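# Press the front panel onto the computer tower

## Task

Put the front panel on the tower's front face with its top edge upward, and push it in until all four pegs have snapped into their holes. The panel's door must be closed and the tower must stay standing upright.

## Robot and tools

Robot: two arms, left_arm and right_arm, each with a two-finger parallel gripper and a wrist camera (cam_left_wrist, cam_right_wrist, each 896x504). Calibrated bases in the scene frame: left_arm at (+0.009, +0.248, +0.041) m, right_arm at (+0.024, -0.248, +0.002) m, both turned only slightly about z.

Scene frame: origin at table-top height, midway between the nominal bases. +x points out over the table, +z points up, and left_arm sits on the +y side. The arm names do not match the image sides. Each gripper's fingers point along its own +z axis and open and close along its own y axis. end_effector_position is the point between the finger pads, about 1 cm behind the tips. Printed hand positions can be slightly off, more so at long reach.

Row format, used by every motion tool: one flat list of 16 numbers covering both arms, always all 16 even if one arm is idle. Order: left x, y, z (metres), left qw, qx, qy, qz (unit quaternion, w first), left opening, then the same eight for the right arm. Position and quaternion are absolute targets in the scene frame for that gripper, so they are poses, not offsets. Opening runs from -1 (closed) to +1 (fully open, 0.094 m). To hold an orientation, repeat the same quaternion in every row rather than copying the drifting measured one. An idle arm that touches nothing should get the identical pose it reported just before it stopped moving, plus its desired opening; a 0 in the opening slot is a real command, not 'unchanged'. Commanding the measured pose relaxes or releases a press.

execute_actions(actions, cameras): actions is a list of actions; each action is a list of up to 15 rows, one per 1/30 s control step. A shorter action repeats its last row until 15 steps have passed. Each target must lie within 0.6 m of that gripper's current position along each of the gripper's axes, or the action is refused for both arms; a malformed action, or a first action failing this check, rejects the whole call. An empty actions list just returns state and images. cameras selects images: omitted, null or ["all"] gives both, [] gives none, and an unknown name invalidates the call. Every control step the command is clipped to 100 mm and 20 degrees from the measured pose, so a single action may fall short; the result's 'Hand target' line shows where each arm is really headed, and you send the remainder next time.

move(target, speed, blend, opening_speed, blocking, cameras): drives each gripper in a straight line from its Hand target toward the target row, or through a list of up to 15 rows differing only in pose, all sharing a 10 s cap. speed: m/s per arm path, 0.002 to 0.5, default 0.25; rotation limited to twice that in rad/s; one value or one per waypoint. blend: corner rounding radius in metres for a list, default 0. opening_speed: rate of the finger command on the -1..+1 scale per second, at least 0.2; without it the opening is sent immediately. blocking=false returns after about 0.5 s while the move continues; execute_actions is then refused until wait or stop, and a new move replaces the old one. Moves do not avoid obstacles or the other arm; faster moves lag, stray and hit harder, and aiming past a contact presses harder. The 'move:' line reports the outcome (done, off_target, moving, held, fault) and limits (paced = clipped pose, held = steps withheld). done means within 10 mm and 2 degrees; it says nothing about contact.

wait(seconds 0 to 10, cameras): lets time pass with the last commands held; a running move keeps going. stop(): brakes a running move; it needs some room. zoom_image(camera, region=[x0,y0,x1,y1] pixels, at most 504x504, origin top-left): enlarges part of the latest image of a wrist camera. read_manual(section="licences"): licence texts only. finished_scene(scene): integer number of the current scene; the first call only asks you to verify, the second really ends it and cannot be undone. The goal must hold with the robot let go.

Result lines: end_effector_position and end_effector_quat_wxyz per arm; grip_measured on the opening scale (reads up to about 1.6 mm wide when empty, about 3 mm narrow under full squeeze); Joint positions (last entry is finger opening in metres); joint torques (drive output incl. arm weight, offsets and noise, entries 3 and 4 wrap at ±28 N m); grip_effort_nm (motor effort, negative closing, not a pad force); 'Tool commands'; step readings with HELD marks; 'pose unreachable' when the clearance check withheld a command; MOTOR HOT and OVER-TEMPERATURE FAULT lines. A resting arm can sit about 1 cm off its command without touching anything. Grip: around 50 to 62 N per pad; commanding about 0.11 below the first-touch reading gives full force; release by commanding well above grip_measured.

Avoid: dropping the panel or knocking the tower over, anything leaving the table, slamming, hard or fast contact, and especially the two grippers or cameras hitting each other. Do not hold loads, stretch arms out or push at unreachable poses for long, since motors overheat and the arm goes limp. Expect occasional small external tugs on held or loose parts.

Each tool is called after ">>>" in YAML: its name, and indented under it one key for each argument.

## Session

Scene 1 is done. Surveying scene 2.

>>> execute_actions:
  actions: []

>>> move:
  target: [0.35,0.35,0.48,0.565,0.142,0.807,-0.1,0.0,0.3,-0.35,0.45,0.56,-0.177,0.799,0.124,-1]

Scene clock: 0.00 s.
left_arm: end_effector_position=(+0.6995, +0.2424, +0.2504) grip_measured=+1.000 grip_effort_nm=n/a end_effector_quat_wxyz=(+0.553, -0.249, +0.788, -0.107) | right_arm: end_effector_position=(+0.1427, +0.0205, +0.2521) grip_measured=+1.000 grip_effort_nm=n/a end_effector_quat_wxyz=(+0.026, +0.797, -0.602, +0.043)
Joint positions: left_arm=[0.005 1.696 1.151 0.165 -0.148 -0.557 0.094] | right_arm=[1.184 1.151 1.128 -1.62 0.068 -0.649 0.094]
Joint velocities: left_arm=[0.005 0.005 -0.002 -0.007 0.007 0.022 0] | right_arm=[-0.005 0.005 0.002 0.012 -0.051 0.022 0]
Joint torques (N m): no reading
Motor temperatures (°C): left_arm=[24 28 35 26 24 21 25] | right_arm=[22 30 35 22 24 23 25]
Heat: left arm: hottest elbow 35 °C; right arm: hottest elbow 35 °C.
Hand target: left_arm +0.7066, +0.2421, +0.2591; +0.560, -0.248, +0.783, -0.110 | right_arm +0.1450, +0.0265, +0.2628; +0.011, +0.797, -0.603, +0.038
Tool commands: left_gripper/opening=+1.0 right_gripper/opening=+1.0
camera_calibration:
cam_left_wrist: T_world_to_cam=[[0.273346, -0.858222, 0.434438, -0.0908897], [-0.633901, -0.500414, -0.589708, 0.752029], [0.723499, -0.114197, -0.680814, -0.220312], [0, 0, 0, 1]] pos_world=[0.660952, 0.273163, 0.332972]
cam_right_wrist: T_world_to_cam=[[0.962761, 0.26899, 0.0271362, -0.151117], [0.217832, -0.831252, 0.511439, -0.103527], [0.160129, -0.486482, -0.858891, 0.290647], [0, 0, 0, 1]] pos_world=[0.1215, 0.0959863, 0.306683]

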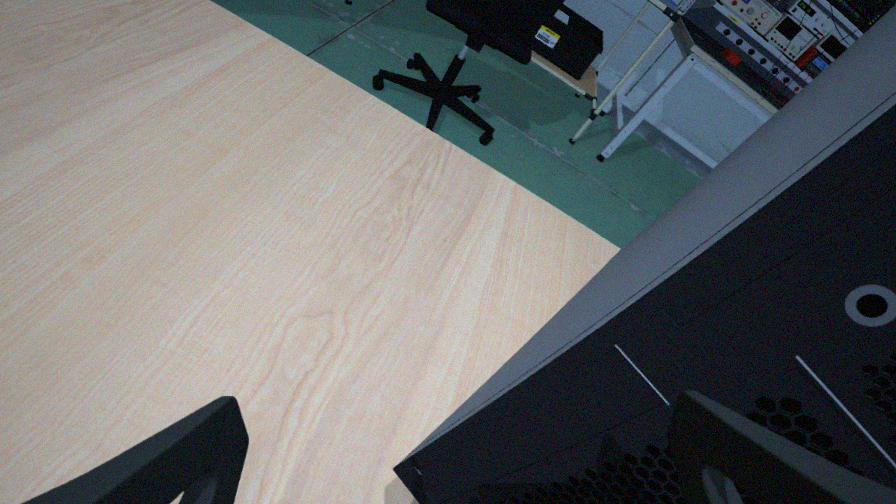

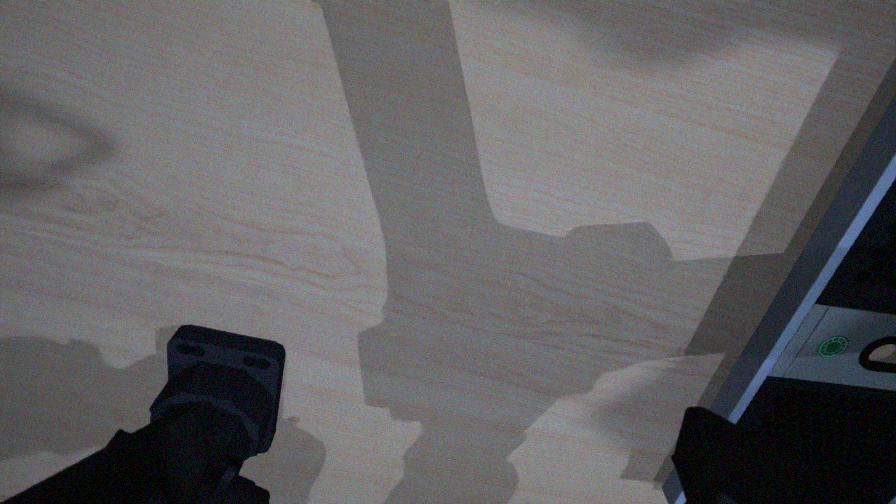

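Scene clock: 4.83 s.
left_arm: end_effector_position=(+0.3522, +0.3439, +0.4596) grip_measured=+0.002 grip_effort_nm=-0.125 end_effector_quat_wxyz=(+0.557, +0.129, +0.812, -0.119) | right_arm: end_effector_position=(+0.2973, -0.3372, +0.4214) grip_measured=-0.987 grip_effort_nm=-0.696 end_effector_quat_wxyz=(+0.540, -0.156, +0.813, +0.155)
Joint positions: left_arm=[0.724 0.816 1.001 -0.826 0.943 0.491 0.047] | right_arm=[-0.897 0.793 1.059 -1.345 -1.138 -0.948 0.001]
Joint velocities: left_arm=[-0.005 0.005 0.002 0.012 -0.007 -0.022 0] | right_arm=[-0.015 -0.005 -0.027 -0.002 -0.037 0.007 -0.001]
Joint torques (N m): left_arm=[0.56 -1.67 12.49 1.5 0.53 0.13] | right_arm=[-1.67 -3.66 13.97 0.96 -0.5 0.14]
Motor temperatures (°C): left_arm=[24 28 35 26 24 21 25] | right_arm=[22 30 36 22 24 23 25]
Heat: left arm: hottest elbow 35 °C; right arm: hottest elbow 36 °C.
Hand target: left_arm +0.3532, +0.3476, +0.4820; +0.568, +0.139, +0.805, -0.104 | right_arm +0.2975, -0.3404, +0.4448; +0.551, -0.164, +0.807, +0.132
Off the commanded pose: left_arm 0.021 m, 3 deg | right_arm 0.031 m, 5 deg.
move: off_target (left_arm, right_arm)
camera_calibration:
cam_left_wrist: T_world_to_cam=[[-0.344485, -0.938028, 0.0378664, 0.427599], [-0.680256, 0.221616, -0.698669, 0.524114], [0.646979, -0.26644, -0.714443, 0.279793], [0, 0, 0, 1]] pos_world=[0.322813, 0.359495, 0.549886]
cam_right_wrist: T_world_to_cam=[[0.405087, -0.91057, -0.0822633, -0.394227], [-0.690543, -0.245747, -0.680264, 0.448484], [0.599212, 0.332373, -0.728336, 0.327863], [0, 0, 0, 1]] pos_world=[0.272935, -0.357731, 0.511451]

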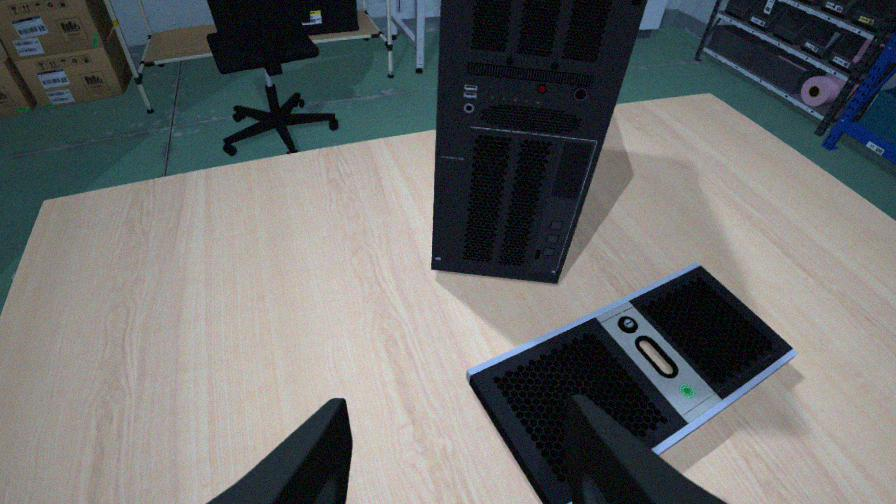

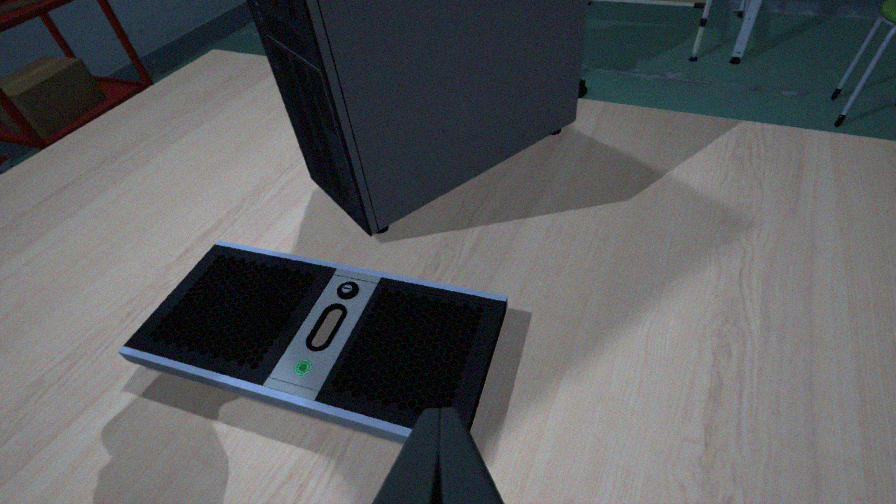

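>>> move:
  target: [0.30,0.38,0.45,0.565,0.142,0.807,-0.1,-1,0.45,-0.12,0.33,0.216,0,0.976,0,-0.1]
  cameras: ["cam_right_wrist"]

Scene clock: 37.47 s.
left_arm: end_effector_position=(+0.2995, +0.3772, +0.4474) grip_measured=-0.988 grip_effort_nm=-0.657 end_effector_quat_wxyz=(+0.564, +0.140, +0.807, -0.106) | right_arm: end_effector_position=(+0.4378, -0.1328, +0.3061) grip_measured=-0.102 grip_effort_nm=0.125 end_effector_quat_wxyz=(+0.197, -0.009, +0.980, -0.019)
Joint positions: left_arm=[0.98 0.814 1.002 -1.101 1.125 0.851 0.001] | right_arm=[0.325 1.233 1.29 -1.261 0.16 0.288 0.042]
Joint velocities: left_arm=[0.005 0.005 -0.017 0.002 -0.037 0.066 -0.001] | right_arm=[-0.005 -0.005 0.007 0.007 0.007 -0.037 0.001]
Joint torques (N m): left_arm=[0.67 -1.03 9.37 1.2 0.71 0.12] | right_arm=[-0.85 -8.82 15.02 0.2 0.31 0.1]
Motor temperatures (°C): left_arm=[24 28 42 26 25 21 25] | right_arm=[22 30 44 22 24 23 25]
Heat: left arm: hottest elbow 42 °C; right arm: hottest elbow 44 °C.
Hand target: left_arm +0.2989, +0.3796, +0.4505; +0.565, +0.142, +0.806, -0.101 | right_arm +0.4459, -0.1263, +0.3330; +0.221, -0.004, +0.975, -0.010
Off the commanded pose: left_arm 0.004 m, 1 deg | right_arm 0.030 m, 3 deg.
move: off_target (right_arm)
camera_calibration:
cam_right_wrist: T_world_to_cam=[[-0.00172062, -0.99853, 0.0541771, -0.149884], [-0.999138, 0.00396427, 0.0413332, 0.464759], [-0.0414872, -0.0540593, -0.997676, 0.403397], [0, 0, 0, 1]] pos_world=[0.480836, -0.129699, 0.39137]
Images, in order (width x height): cam_right_wrist 896x504.

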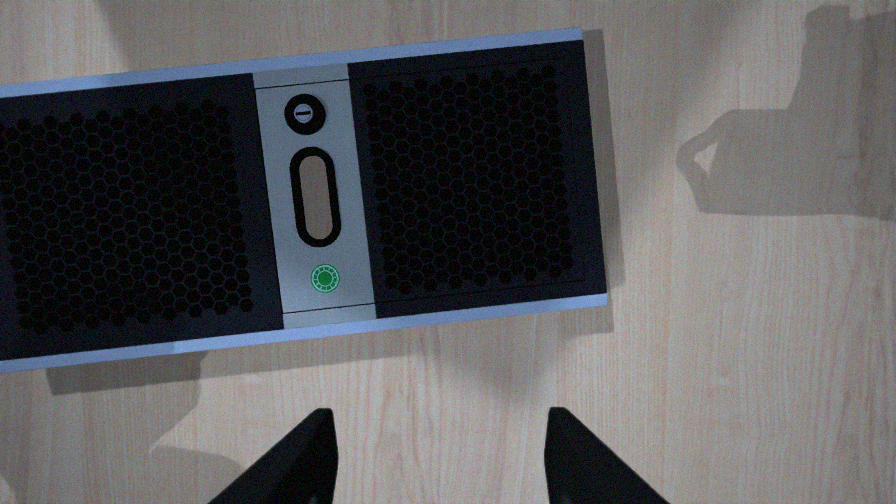

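>>> move:
  target:
    - [0.30,0.38,0.45,0.565,0.142,0.807,-0.1,-1,0.34,-0.178,0.20,0.342,0.570,0.640,0.384,-0.1]
    - [0.30,0.38,0.45,0.565,0.142,0.807,-0.1,-1,0.36,-0.173,0.05,0.342,0.570,0.640,0.384,-0.1]
    - [0.30,0.38,0.45,0.565,0.142,0.807,-0.1,-1,0.39,-0.17,0.035,0.342,0.570,0.640,0.384,-0.1]
  speed: 0.15

Scene clock: 56.73 s.
left_arm: end_effector_position=(+0.2995, +0.3773, +0.4473) grip_measured=-0.989 grip_effort_nm=-0.657 end_effector_quat_wxyz=(+0.564, +0.140, +0.807, -0.105) | right_arm: end_effector_position=(+0.3749, -0.1697, +0.0260) grip_measured=-0.102 grip_effort_nm=0.120 end_effector_quat_wxyz=(+0.332, +0.577, +0.646, +0.373)
Joint positions: left_arm=[0.98 0.814 1.002 -1.102 1.125 0.851 0.001] | right_arm=[0.284 1.444 0.158 0.753 0.156 1.664 0.042]
Joint velocities: left_arm=[-0.015 0.005 -0.002 -0.032 -0.007 0.037 0] | right_arm=[-0.005 -0.005 -0.007 -0.002 0.051 -0.007 0]
Joint torques (N m): left_arm=[0.15 -1.14 9.28 1.58 0.53 0.06] | right_arm=[-2.02 -5.95 6.49 2.09 0.01 -0.15]
Motor temperatures (°C): left_arm=[24 28 42 26 25 21 25] | right_arm=[22 31 45 22 24 23 25]
Heat: left arm: hottest elbow 42 °C; right arm: hottest elbow 45 °C.
Hand target: left_arm +0.3000, +0.3800, +0.4499; +0.565, +0.142, +0.807, -0.100 | right_arm +0.3890, -0.1701, +0.0349; +0.342, +0.575, +0.637, +0.383
Off the commanded pose: left_arm 0.004 m, 1 deg | right_arm 0.018 m, 2 deg.
move: off_target (right_arm)
camera_calibration:
cam_left_wrist: T_world_to_cam=[[-0.34681, -0.937935, 0.000656162, 0.458521], [-0.663629, 0.244889, -0.706842, 0.462228], [0.662811, -0.245576, -0.707371, 0.298213], [0, 0, 0, 1]] pos_world=[0.268109, 0.390103, 0.537369]
cam_right_wrist: T_world_to_cam=[[-0.513822, -0.0513277, -0.85636, 0.204758], [-0.460818, 0.85849, 0.225039, 0.351959], [0.723625, 0.510256, -0.464764, -0.0855857], [0, 0, 0, 1]] pos_world=[0.32933, -0.247973, 0.0563649]

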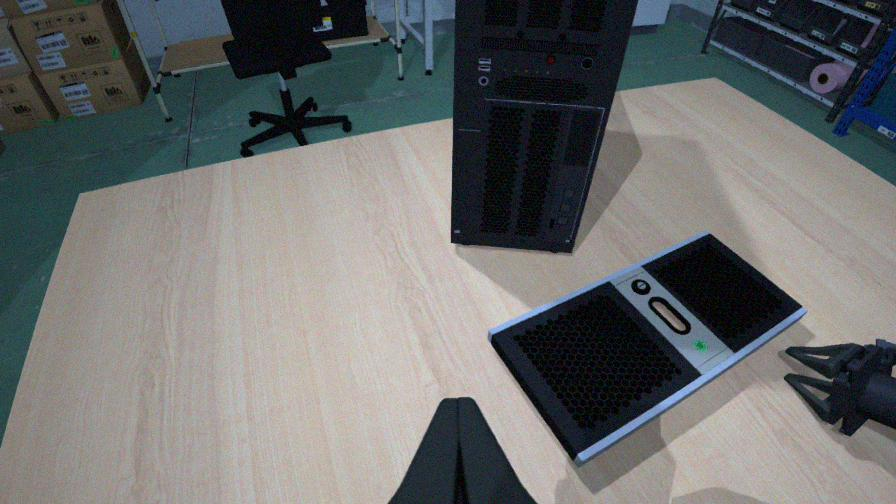

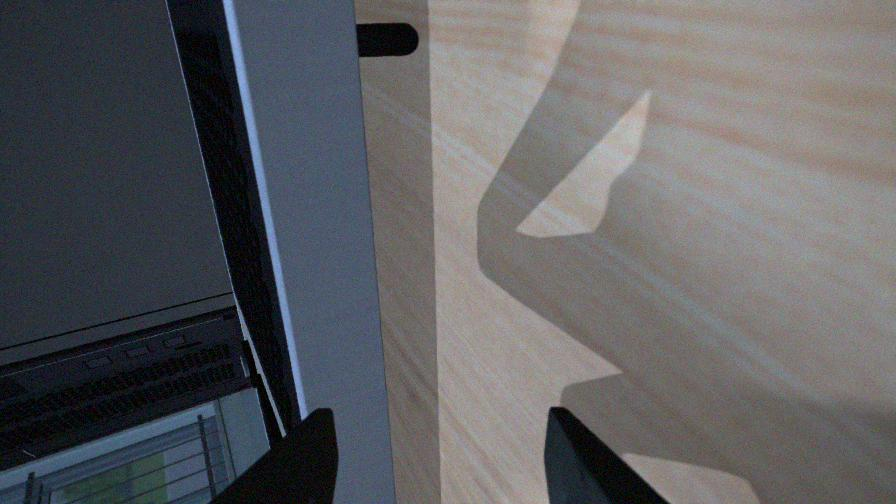

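>>> execute_actions:
  actions: []

Scene clock: 96.37 s.
left_arm: end_effector_position=(+0.2995, +0.3773, +0.4473) grip_measured=-0.989 grip_effort_nm=-0.647 end_effector_quat_wxyz=(+0.564, +0.140, +0.807, -0.105) | right_arm: end_effector_position=(+0.3749, -0.1696, +0.0261) grip_measured=-0.102 grip_effort_nm=0.125 end_effector_quat_wxyz=(+0.332, +0.577, +0.646, +0.373)
Joint positions: left_arm=[0.98 0.814 1.002 -1.102 1.125 0.851 0.001] | right_arm=[0.284 1.444 0.158 0.753 0.156 1.664 0.042]
Joint velocities: left_arm=[-0.005 -0.005 -0.002 0.002 -0.007 -0.066 0.002] | right_arm=[-0.005 0.005 -0.002 -0.002 0.007 0.022 0]
Joint torques (N m): left_arm=[0.32 -1.32 9.35 1.5 0.49 0.05] | right_arm=[-2.14 -5.6 6.38 2.17 0 -0.13]
Motor temperatures (°C): left_arm=[24 27 42 26 25 21 25] | right_arm=[22 30 41 22 24 23 25]
Heat: left arm: hottest elbow 42 °C; right arm: hottest elbow 41 °C.
Hand target: left_arm +0.3000, +0.3800, +0.4499; +0.565, +0.142, +0.807, -0.100 | right_arm +0.3890, -0.1700, +0.0350; +0.342, +0.575, +0.637, +0.384
Tool commands: left_gripper/opening=-1.0 right_gripper/opening=-0.1
Off the commanded pose: left_arm 0.004 m, 1 deg | right_arm 0.018 m, 2 deg.
camera_calibration:
cam_left_wrist: T_world_to_cam=[[-0.34681, -0.937935, 0.000656162, 0.458521], [-0.663629, 0.244889, -0.706842, 0.462228], [0.662811, -0.245576, -0.707371, 0.298213], [0, 0, 0, 1]] pos_world=[0.268109, 0.390103, 0.537369]
cam_right_wrist: T_world_to_cam=[[-0.513541, -0.0512426, -0.856533, 0.204758], [-0.461169, 0.858272, 0.225151, 0.351983], [0.723601, 0.510631, -0.464389, -0.0855529], [0, 0, 0, 1]] pos_world=[0.329381, -0.247919, 0.0564026]

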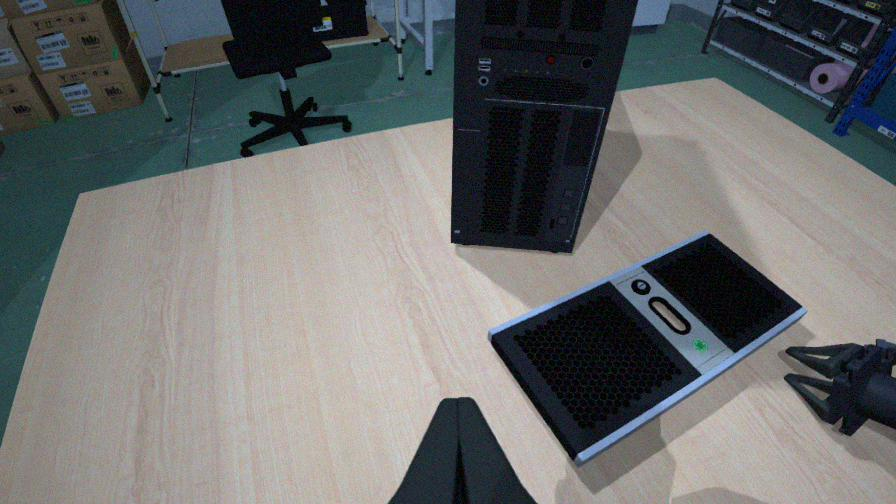

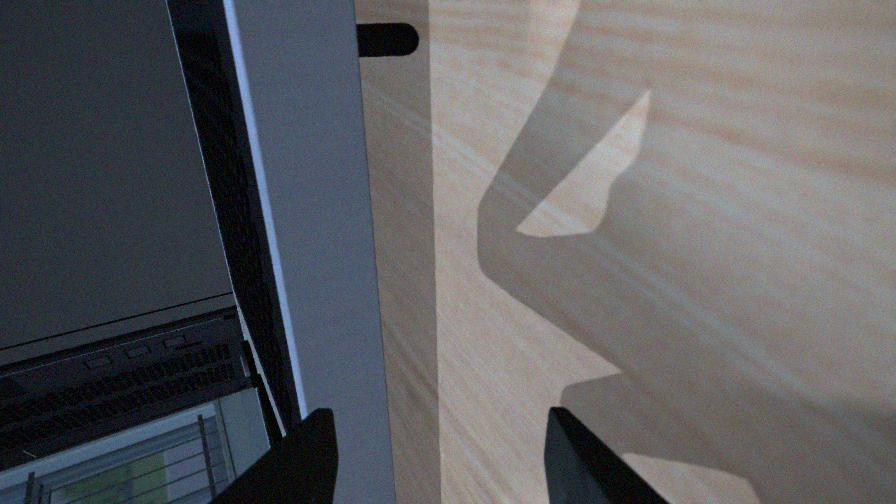

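>>> move:
  target:
    - [0.30,0.38,0.45,0.565,0.142,0.807,-0.1,-1,0.393,-0.17,0.043,0.342,0.570,0.640,0.384,0.08]
    - [0.30,0.38,0.45,0.565,0.142,0.807,-0.1,-1,0.428,-0.168,0.041,0.342,0.570,0.640,0.384,0.08]
  speed: 0.08

Scene clock: 110.57 s.
left_arm: end_effector_position=(+0.2995, +0.3773, +0.4473) grip_measured=-0.989 grip_effort_nm=-0.657 end_effector_quat_wxyz=(+0.564, +0.140, +0.807, -0.105) | right_arm: end_effector_position=(+0.4138, -0.1662, +0.0349) grip_measured=+0.078 grip_effort_nm=0.125 end_effector_quat_wxyz=(+0.333, +0.574, +0.643, +0.382)
Joint positions: left_arm=[0.98 0.814 1.002 -1.102 1.125 0.851 0.001] | right_arm=[0.248 1.488 0.255 0.721 0.118 1.648 0.051]
Joint velocities: left_arm=[-0.005 -0.005 0.012 -0.012 -0.007 -0.081 -0.001] | right_arm=[-0.005 0.005 -0.007 -0.017 -0.022 -0.051 -0.001]
Joint torques (N m): left_arm=[0.44 -1.32 9.26 1.46 0.5 0.08] | right_arm=[-2.49 -6.77 7.04 1.22 -0.04 -0.26]
Motor temperatures (°C): left_arm=[24 27 42 26 25 21 25] | right_arm=[22 30 40 22 24 23 25]
Heat: left arm: hottest elbow 42 °C; right arm: hottest elbow 40 °C.
Hand target: left_arm +0.3000, +0.3800, +0.4500; +0.565, +0.142, +0.807, -0.100 | right_arm +0.4275, -0.1677, +0.0411; +0.342, +0.571, +0.640, +0.384
Off the commanded pose: left_arm 0.004 m, 1 deg | right_arm 0.016 m, 1 deg.
move: off_target (right_arm)
camera_calibration:
cam_left_wrist: T_world_to_cam=[[-0.34681, -0.937935, 0.000656162, 0.458521], [-0.663629, 0.244889, -0.706842, 0.462228], [0.662811, -0.245576, -0.707371, 0.298213], [0, 0, 0, 1]] pos_world=[0.268109, 0.390103, 0.537369]
cam_right_wrist: T_world_to_cam=[[-0.499298, -0.0447447, -0.865274, 0.227997], [-0.468302, 0.854161, 0.226059, 0.367306], [0.728969, 0.51808, -0.447435, -0.112909], [0, 0, 0, 1]] pos_world=[0.368155, -0.245041, 0.0637284]

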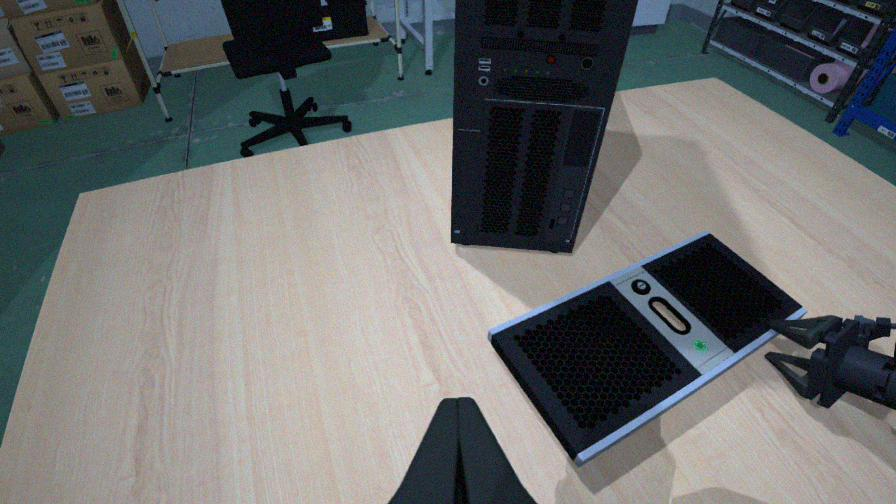

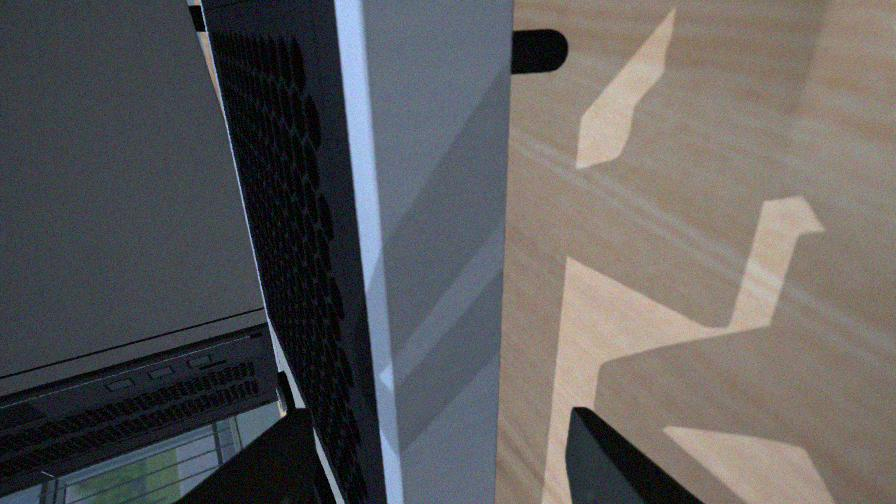

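>>> move:
  target: [0.30,0.38,0.45,0.565,0.142,0.807,-0.1,-1,0.447,-0.166,0.041,0.342,0.570,0.640,0.384,0.08]
  speed: 0.06

>>> move:
  target: [0.30,0.38,0.45,0.565,0.142,0.807,-0.1,-1,0.447,-0.166,0.040,0.342,0.570,0.640,0.384,-0.55]
  opening_speed: 0.3

Scene clock: 118.10 s.
left_arm: end_effector_position=(+0.2995, +0.3773, +0.4473) grip_measured=-0.989 grip_effort_nm=-0.657 end_effector_quat_wxyz=(+0.564, +0.140, +0.807, -0.105) | right_arm: end_effector_position=(+0.4328, -0.1640, +0.0355) grip_measured=+0.078 grip_effort_nm=0.115 end_effector_quat_wxyz=(+0.334, +0.574, +0.643, +0.382)
Joint positions: left_arm=[0.98 0.814 1.002 -1.102 1.125 0.851 0.001] | right_arm=[0.238 1.524 0.304 0.711 0.109 1.642 0.051]
Joint velocities: left_arm=[-0.005 -0.024 0.007 0.017 -0.022 -0.081 0] | right_arm=[0.005 -0.005 -0.007 -0.012 -0.037 -0.066 0]
Joint torques (N m): left_arm=[0.21 -1.08 9.36 1.51 0.52 0.1] | right_arm=[-2.67 -7.18 7.36 1.22 -0.03 -0.26]
Motor temperatures (°C): left_arm=[24 27 42 26 25 21 25] | right_arm=[22 30 40 22 24 23 25]
Heat: left arm: hottest elbow 42 °C; right arm: hottest elbow 40 °C.
Hand target: left_arm +0.3000, +0.3800, +0.4500; +0.565, +0.142, +0.807, -0.100 | right_arm +0.4465, -0.1660, +0.0412; +0.342, +0.571, +0.640, +0.384
Off the commanded pose: left_arm 0.004 m, 1 deg | right_arm 0.015 m, 1 deg.
move: off_target (right_arm)
camera_calibration:
cam_left_wrist: T_world_to_cam=[[-0.34681, -0.937935, 0.000656162, 0.458521], [-0.663629, 0.244889, -0.706842, 0.462228], [0.662811, -0.245576, -0.707371, 0.298213], [0, 0, 0, 1]] pos_world=[0.268109, 0.390103, 0.537369]
cam_right_wrist: T_world_to_cam=[[-0.497475, -0.0449461, -0.866313, 0.237282], [-0.469169, 0.853934, 0.225114, 0.374562], [0.729657, 0.518436, -0.445898, -0.127932], [0, 0, 0, 1]] pos_world=[0.387121, -0.242862, 0.0641966]

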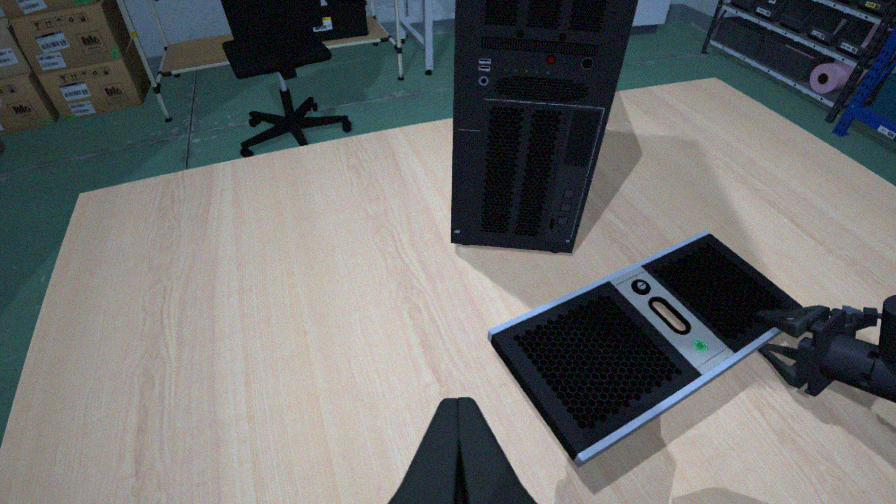

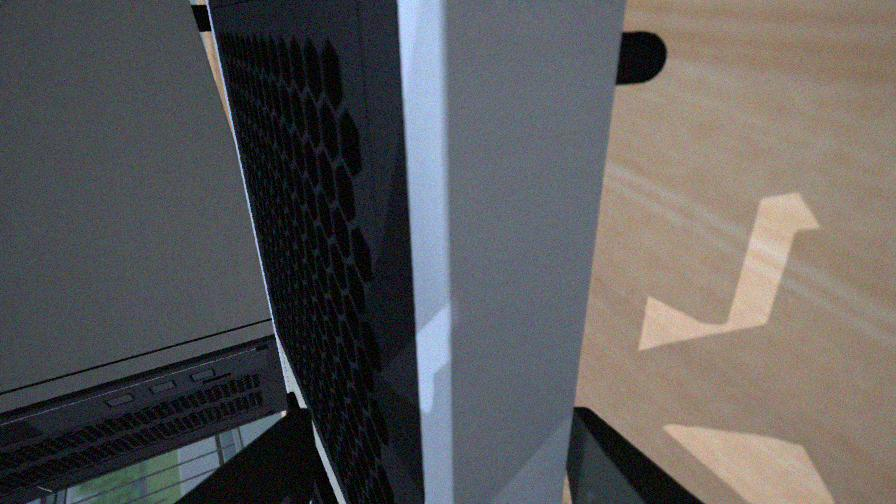

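Scene clock: 120.40 s.
left_arm: end_effector_position=(+0.2995, +0.3773, +0.4473) grip_measured=-0.989 grip_effort_nm=-0.652 end_effector_quat_wxyz=(+0.564, +0.140, +0.807, -0.105) | right_arm: end_effector_position=(+0.4400, -0.1624, +0.0389) grip_measured=-0.377 grip_effort_nm=-0.974 end_effector_quat_wxyz=(+0.339, +0.569, +0.642, +0.387)
Joint positions: left_arm=[0.98 0.814 1.002 -1.102 1.125 0.851 0.001] | right_arm=[0.237 1.535 0.319 0.723 0.108 1.633 0.029]
Joint velocities: left_arm=[-0.015 0.005 0.002 0.007 -0.125 -0.022 0] | right_arm=[-0.005 0.005 -0.007 -0.012 -0.037 0.022 -0.001]
Joint torques (N m): left_arm=[0.15 -1.49 9.33 1.55 0.51 0.07] | right_arm=[-2.43 -7.53 6.2 0.81 -0.01 -0.17]
Motor temperatures (°C): left_arm=[24 27 42 26 25 21 25] | right_arm=[22 30 40 22 24 23 25]
Heat: left arm: hottest elbow 42 °C; right arm: hottest elbow 40 °C.
Hand target: left_arm +0.3000, +0.3800, +0.4500; +0.565, +0.142, +0.807, -0.100 | right_arm +0.4470, -0.1659, +0.0402; +0.342, +0.570, +0.640, +0.384
Off the commanded pose: left_arm 0.004 m, 1 deg | right_arm 0.008 m, 0 deg.
move: done
camera_calibration:
cam_left_wrist: T_world_to_cam=[[-0.34681, -0.937935, 0.000656162, 0.458521], [-0.663629, 0.244889, -0.706842, 0.462228], [0.662811, -0.245576, -0.707371, 0.298213], [0, 0, 0, 1]] pos_world=[0.268109, 0.390103, 0.537369]
cam_right_wrist: T_world_to_cam=[[-0.482962, -0.0502559, -0.874198, 0.236952], [-0.476432, 0.852722, 0.21419, 0.379183], [0.734683, 0.519942, -0.435776, -0.1348], [0, 0, 0, 1]] pos_world=[0.394129, -0.241341, 0.0671827]

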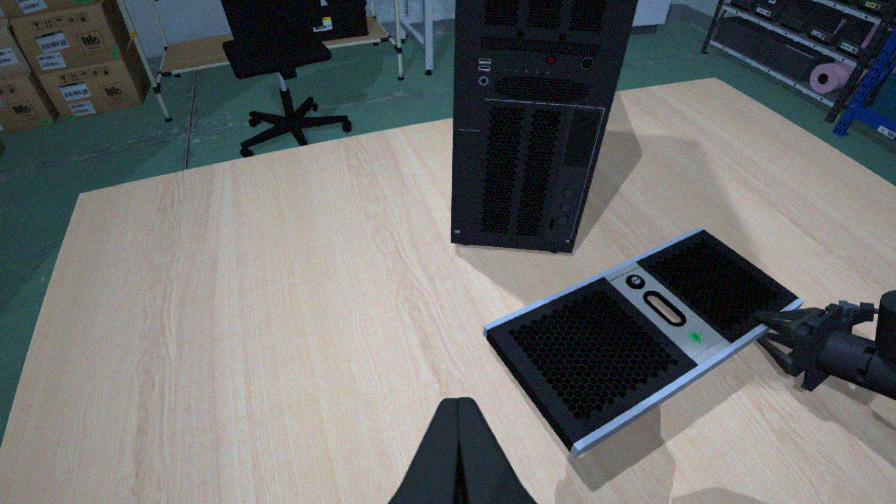

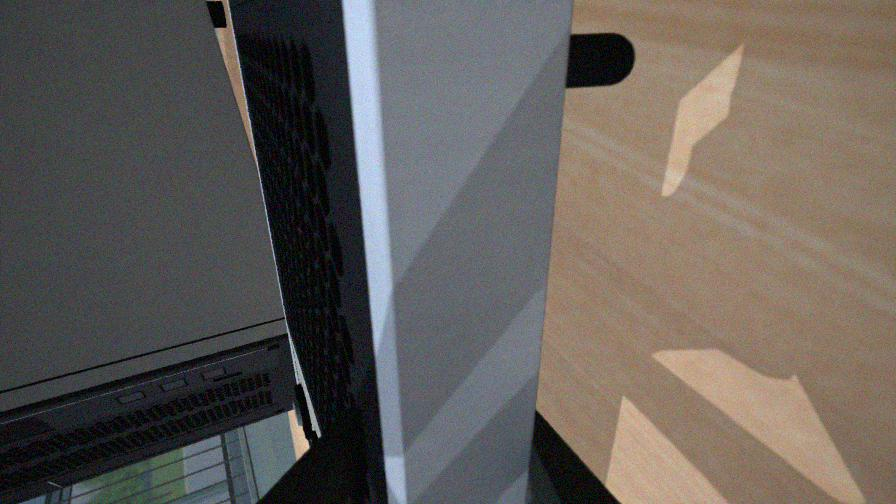

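>>> move:
  target:
    - [0.30,0.38,0.45,0.565,0.142,0.807,-0.1,-1,0.445,-0.166,0.12,0.342,0.570,0.640,0.384,-0.75]
    - [0.30,0.38,0.45,0.565,0.142,0.807,-0.1,-1,0.40,-0.13,0.40,0.342,0.570,0.640,0.384,-0.75]
  speed: [0.06,0.15]
  blend: 0.03

>>> move:
  target: [0.30,0.38,0.45,0.565,0.142,0.807,-0.1,-1,0.40,-0.13,0.40,0.645,-0.364,0.566,0.361,-0.75]
  speed: 0.18

Scene clock: 130.87 s.
left_arm: end_effector_position=(+0.2995, +0.3773, +0.4473) grip_measured=-0.989 grip_effort_nm=-0.652 end_effector_quat_wxyz=(+0.564, +0.140, +0.807, -0.105) | right_arm: end_effector_position=(+0.3940, -0.1396, +0.3356) grip_measured=-0.530 grip_effort_nm=-1.018 end_effector_quat_wxyz=(+0.330, +0.571, +0.676, +0.330)
Joint positions: left_arm=[0.98 0.814 1.002 -1.102 1.125 0.851 0.001] | right_arm=[0.39 0.802 0.866 -0.689 0.26 1.67 0.022]
Joint velocities: left_arm=[-0.015 -0.015 -0.002 0.012 0.007 -0.037 0] | right_arm=[0.005 0.005 -0.002 -0.007 0.037 0.007 0.001]
Joint torques (N m): left_arm=[0.56 -1.2 9.32 1.5 0.52 0.09] | right_arm=[-0.44 -4.95 18.65 1.84 0.19 0.33]
Motor temperatures (°C): left_arm=[24 27 43 26 25 21 25] | right_arm=[22 30 40 22 24 23 25]
Heat: left arm: hottest elbow 43 °C; right arm: hottest elbow 40 °C.
Hand target: left_arm +0.3000, +0.3800, +0.4500; +0.565, +0.142, +0.807, -0.100 | right_arm +0.3981, -0.1323, +0.3958; +0.342, +0.569, +0.641, +0.385
Off the commanded pose: left_arm 0.004 m, 1 deg | right_arm 0.065 m, 8 deg.
move: off_target (right_arm)
camera_calibration:
cam_left_wrist: T_world_to_cam=[[-0.34681, -0.937935, 0.000656162, 0.458521], [-0.663629, 0.244889, -0.706842, 0.462228], [0.662811, -0.245576, -0.707371, 0.298213], [0, 0, 0, 1]] pos_world=[0.268109, 0.390103, 0.537369]
cam_right_wrist: T_world_to_cam=[[-0.569012, -0.12662, -0.812522, 0.477802], [-0.46008, 0.867976, 0.186935, 0.279147], [0.68158, 0.480194, -0.552144, 0.0708014], [0, 0, 0, 1]] pos_world=[0.352049, -0.215792, 0.375135]

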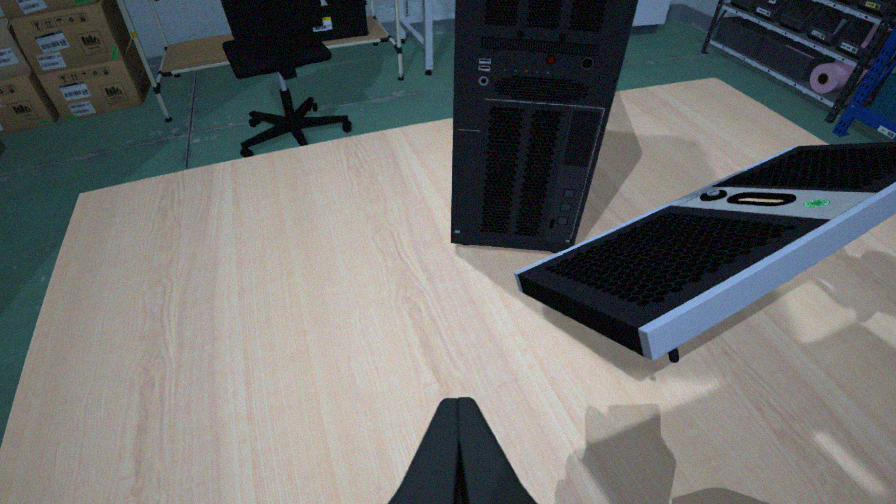

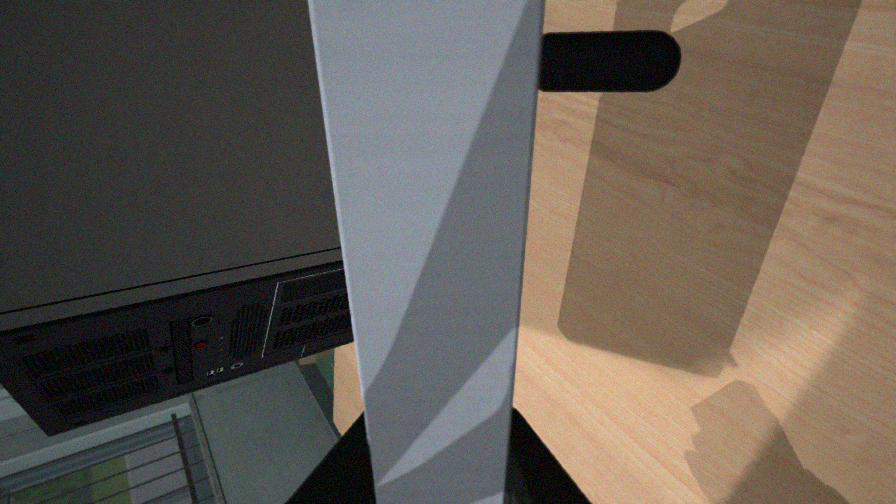

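Scene clock: 137.27 s.
left_arm: end_effector_position=(+0.2995, +0.3773, +0.4473) grip_measured=-0.989 grip_effort_nm=-0.657 end_effector_quat_wxyz=(+0.564, +0.140, +0.807, -0.105) | right_arm: end_effector_position=(+0.3921, -0.1210, +0.3552) grip_measured=-0.532 grip_effort_nm=-1.023 end_effector_quat_wxyz=(+0.614, -0.331, +0.597, +0.396)
Joint positions: left_arm=[0.98 0.814 1.002 -1.102 1.125 0.851 0.001] | right_arm=[-0.093 0.973 0.564 0.576 -1.156 0.22 0.022]
Joint velocities: left_arm=[-0.015 -0.005 0.012 -0.022 -0.007 -0.066 -0.001] | right_arm=[-0.005 -0.005 -0.012 -0.007 0.022 -0.066 0]
Joint torques (N m): left_arm=[0.56 -1.03 9.29 1.47 0.52 0.08] | right_arm=[-2.14 -5.71 16.65 2.24 0.16 -0.18]
Motor temperatures (°C): left_arm=[24 27 43 26 25 21 25] | right_arm=[22 30 41 22 24 23 25]
Heat: left arm: hottest elbow 43 °C; right arm: hottest elbow 41 °C.
Hand target: left_arm +0.3000, +0.3800, +0.4500; +0.565, +0.142, +0.807, -0.100 | right_arm +0.3998, -0.1266, +0.4005; +0.650, -0.355, +0.564, +0.366
Off the commanded pose: left_arm 0.004 m, 1 deg | right_arm 0.046 m, 8 deg.
move: off_target (right_arm)
camera_calibration:
cam_left_wrist: T_world_to_cam=[[-0.34681, -0.937935, 0.000656162, 0.458521], [-0.663629, 0.244889, -0.706842, 0.462228], [0.662811, -0.245576, -0.707371, 0.298213], [0, 0, 0, 1]] pos_world=[0.268109, 0.390103, 0.537369]
cam_right_wrist: T_world_to_cam=[[0.8734, -0.481332, -0.0741112, -0.375781], [-0.235849, -0.284906, -0.929088, 0.427405], [0.426084, 0.828944, -0.362358, 0.149016], [0, 0, 0, 1]] pos_world=[0.365516, -0.18263, 0.423244]

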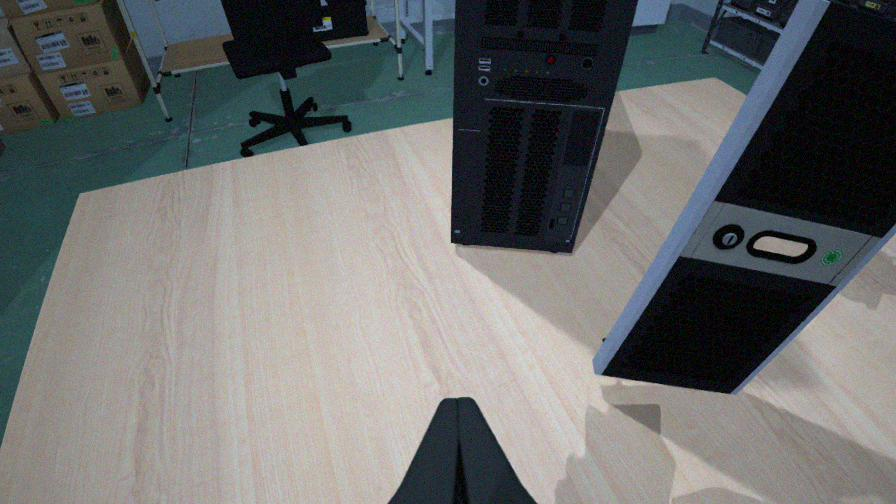

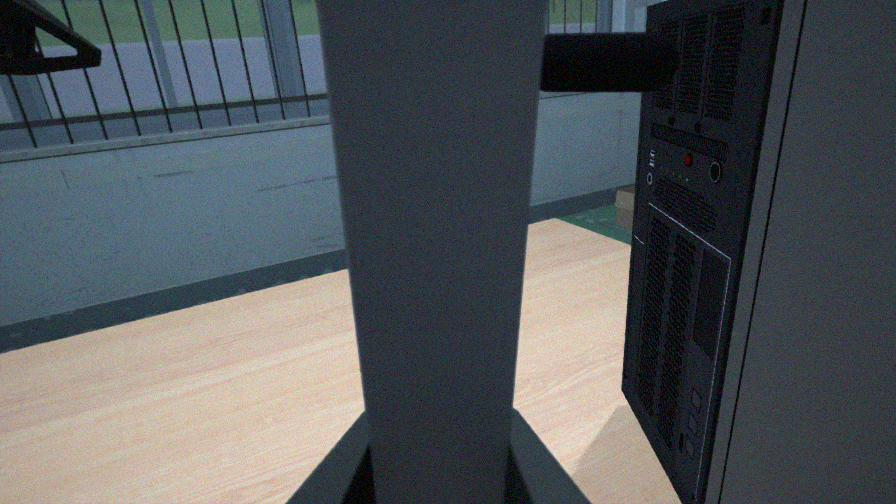

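>>> move:
  target:
    - [0.30,0.38,0.45,0.565,0.142,0.807,-0.1,-1,0.45,-0.09,0.418,0.645,-0.364,0.566,0.361,-0.75]
    - [0.30,0.38,0.45,0.565,0.142,0.807,-0.1,-1,0.605,0.075,0.418,0.645,-0.364,0.566,0.361,-0.75]
  speed: 0.15
  blend: 0.03
  cameras: []

>>> move:
  target:
    - [0.40,0.36,0.58,0.565,0.142,0.807,-0.1,-1,0.605,0.075,0.418,0.645,-0.364,0.566,0.361,-0.75]
    - [0.53,0.22,0.59,0.415,0.173,0.890,-0.081,-1,0.605,0.075,0.418,0.645,-0.364,0.566,0.361,-0.75]
  speed: 0.2
  blend: 0.03

Scene clock: 157.30 s.
left_arm: end_effector_position=(+0.2995, +0.3773, +0.4473) grip_measured=-0.989 grip_effort_nm=-0.657 end_effector_quat_wxyz=(+0.564, +0.140, +0.807, -0.105) | right_arm: end_effector_position=(+0.5956, +0.0639, +0.3581) grip_measured=-0.532 grip_effort_nm=-1.018 end_effector_quat_wxyz=(+0.606, -0.352, +0.611, +0.369)
Joint positions: left_arm=[0.98 0.814 1.002 -1.102 1.125 0.851 0.001] | right_arm=[0.308 1.576 1.161 0.423 -0.751 0.03 0.022]
Joint velocities: left_arm=[-0.024 0.015 0.002 -0.002 -0.007 0.051 -0.001] | right_arm=[-0.015 -0.005 -0.012 -0.007 -0.037 -0.051 0]
Joint torques (N m): left_arm=[0.21 -1.14 9.26 1.57 0.52 0.08] | right_arm=[-0.97 -15.85 17.43 1.63 0.16 -0.18]
Motor temperatures (°C): left_arm=[24 27 43 26 25 21 26] | right_arm=[22 30 44 22 24 23 26]
Heat: left arm: hottest elbow 43 °C; right arm: hottest elbow 44 °C.
Hand target: left_arm +0.3000, +0.3800, +0.4500; +0.565, +0.142, +0.807, -0.100 | right_arm +0.5990, +0.0715, +0.4173; +0.644, -0.366, +0.568, +0.359
Off the commanded pose: left_arm 0.004 m, 1 deg | right_arm 0.062 m, 7 deg.
move: off_target (right_arm)
No camera images: "cameras" was empty.

Scene clock: 160.00 s.
left_arm: end_effector_position=(+0.5307, +0.2213, +0.5758) grip_measured=-0.989 grip_effort_nm=-0.652 end_effector_quat_wxyz=(+0.406, +0.180, +0.893, -0.077) | right_arm: end_effector_position=(+0.5969, +0.0641, +0.3560) grip_measured=-0.532 grip_effort_nm=-1.023 end_effector_quat_wxyz=(+0.605, -0.351, +0.612, +0.369)
Joint positions: left_arm=[0.105 1.375 1.879 -1.274 0.328 0.314 0.001] | right_arm=[0.308 1.58 1.161 0.423 -0.75 0.03 0.022]
Joint velocities: left_arm=[-0.005 -0.005 -0.007 -0.007 -0.095 0.037 0] | right_arm=[-0.005 -0.015 0.002 0.002 0.066 0.051 -0.001]
Joint torques (N m): left_arm=[-0.09 -7.71 11.43 1.55 0.1 -0.08] | right_arm=[-0.56 -15.85 17.22 2.48 0.15 -0.06]
Motor temperatures (°C): left_arm=[24 27 43 26 25 21 26] | right_arm=[22 31 45 22 24 23 26]
Heat: left arm: hottest elbow 43 °C; right arm: hottest elbow 45 °C.
Hand target: left_arm +0.5351, +0.2208, +0.5882; +0.413, +0.176, +0.890, -0.077 | right_arm +0.5998, +0.0723, +0.4169; +0.645, -0.363, +0.566, +0.362
Off the commanded pose: left_arm 0.014 m, 1 deg | right_arm 0.064 m, 7 deg.
move: off_target (left_arm, right_arm)
camera_calibration:
cam_left_wrist: T_world_to_cam=[[-0.389461, -0.92087, -0.0178629, 0.42187], [-0.840427, 0.363241, -0.402167, 0.636786], [0.376832, -0.141616, -0.915392, 0.44606], [0, 0, 0, 1]] pos_world=[0.531385, 0.22035, 0.671949]
cam_right_wrist: T_world_to_cam=[[0.867878, -0.495703, -0.0326373, -0.476041], [-0.234637, -0.351122, -0.906454, 0.524641], [0.437873, 0.79435, -0.421041, -0.0753923], [0, 0, 0, 1]] pos_world=[0.569258, 0.00812569, 0.428283]

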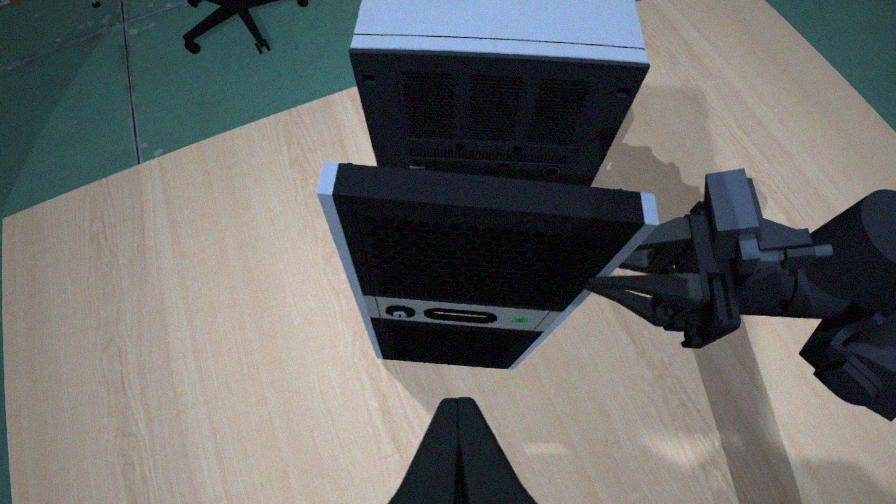

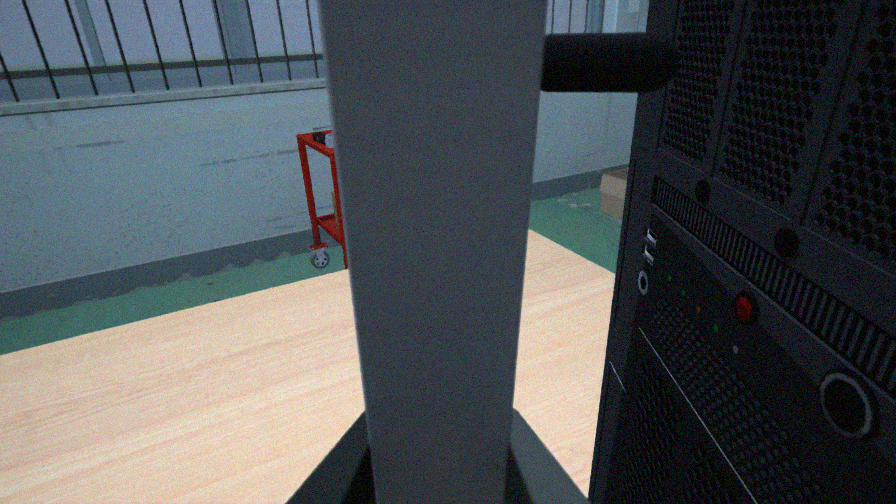

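>>> move:
  target: [0.53,0.22,0.59,0.415,0.173,0.890,-0.081,-1,0.637,0.05,0.43,0.619,-0.385,0.583,0.358,-0.75]
  speed: 0.1

>>> zoom_image:
  camera: "cam_left_wrist"
  region: [280, 0, 720, 248]

Scene clock: 202.57 s.
left_arm: end_effector_position=(+0.5306, +0.2211, +0.5757) grip_measured=-0.989 grip_effort_nm=-0.652 end_effector_quat_wxyz=(+0.405, +0.176, +0.894, -0.080) | right_arm: end_effector_position=(+0.6273, +0.0490, +0.3678) grip_measured=-0.532 grip_effort_nm=-1.023 end_effector_quat_wxyz=(+0.579, -0.369, +0.624, +0.373)
Joint positions: left_arm=[0.105 1.375 1.879 -1.275 0.33 0.304 0.001] | right_arm=[0.256 1.627 1.296 0.253 -0.839 -0.019 0.022]
Joint velocities: left_arm=[0.005 -0.015 0.017 -0.012 -0.095 -0.051 -0.001] | right_arm=[-0.005 -0.015 -0.012 0.007 -0.022 0.007 0]
Joint torques (N m): left_arm=[-0.15 -8.88 10.58 1.58 0.28 -0.07] | right_arm=[-1.9 -16.79 17.65 1.5 -0.23 -0.2]
Motor temperatures (°C): left_arm=[24 27 42 26 25 21 26] | right_arm=[22 34 56 22 24 23 26]
Heat: left arm: hottest elbow 42 °C; right arm: hottest elbow 56 °C.
Hand target: left_arm +0.5299, +0.2200, +0.5898; +0.415, +0.173, +0.890, -0.081 | right_arm +0.6318, +0.0484, +0.4292; +0.620, -0.384, +0.583, +0.358
Off the commanded pose: left_arm 0.014 m, 1 deg | right_arm 0.063 m, 7 deg.
move: off_target (left_arm, right_arm)
camera_calibration:
cam_left_wrist: T_world_to_cam=[[-0.384465, -0.923087, -0.00980779, 0.414857], [-0.843619, 0.355641, -0.402277, 0.640202], [0.374825, -0.146388, -0.915465, 0.448212], [0, 0, 0, 1]] pos_world=[0.531584, 0.22088, 0.671931]
cam_right_wrist: T_world_to_cam=[[0.884853, -0.463864, -0.0431918, -0.517898], [-0.252328, -0.39926, -0.881432, 0.541492], [0.39162, 0.790836, -0.470332, -0.0243623], [0, 0, 0, 1]] pos_world=[0.604438, -0.00477194, 0.443461]

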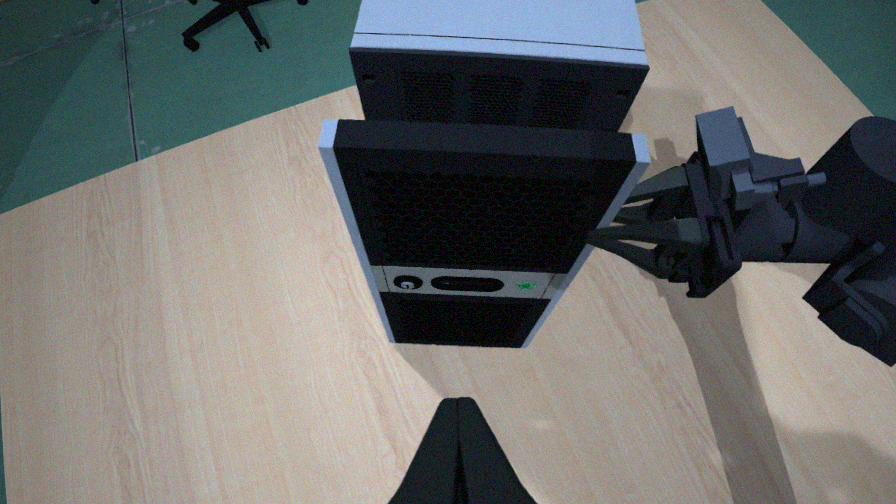

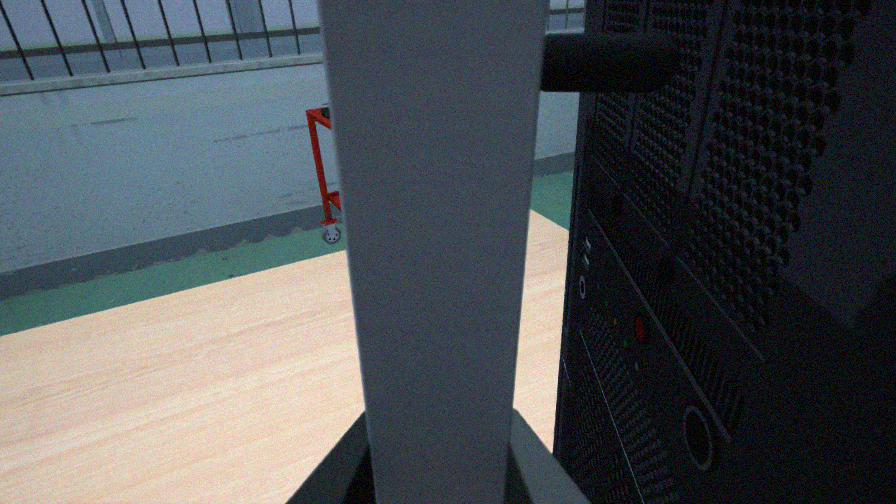

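Scaled by 1.145 from the camera's 896x504 image, which has a finer 1280x720 frame.

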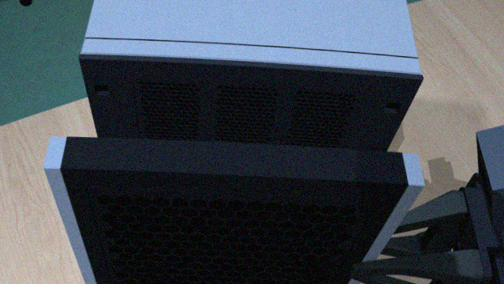

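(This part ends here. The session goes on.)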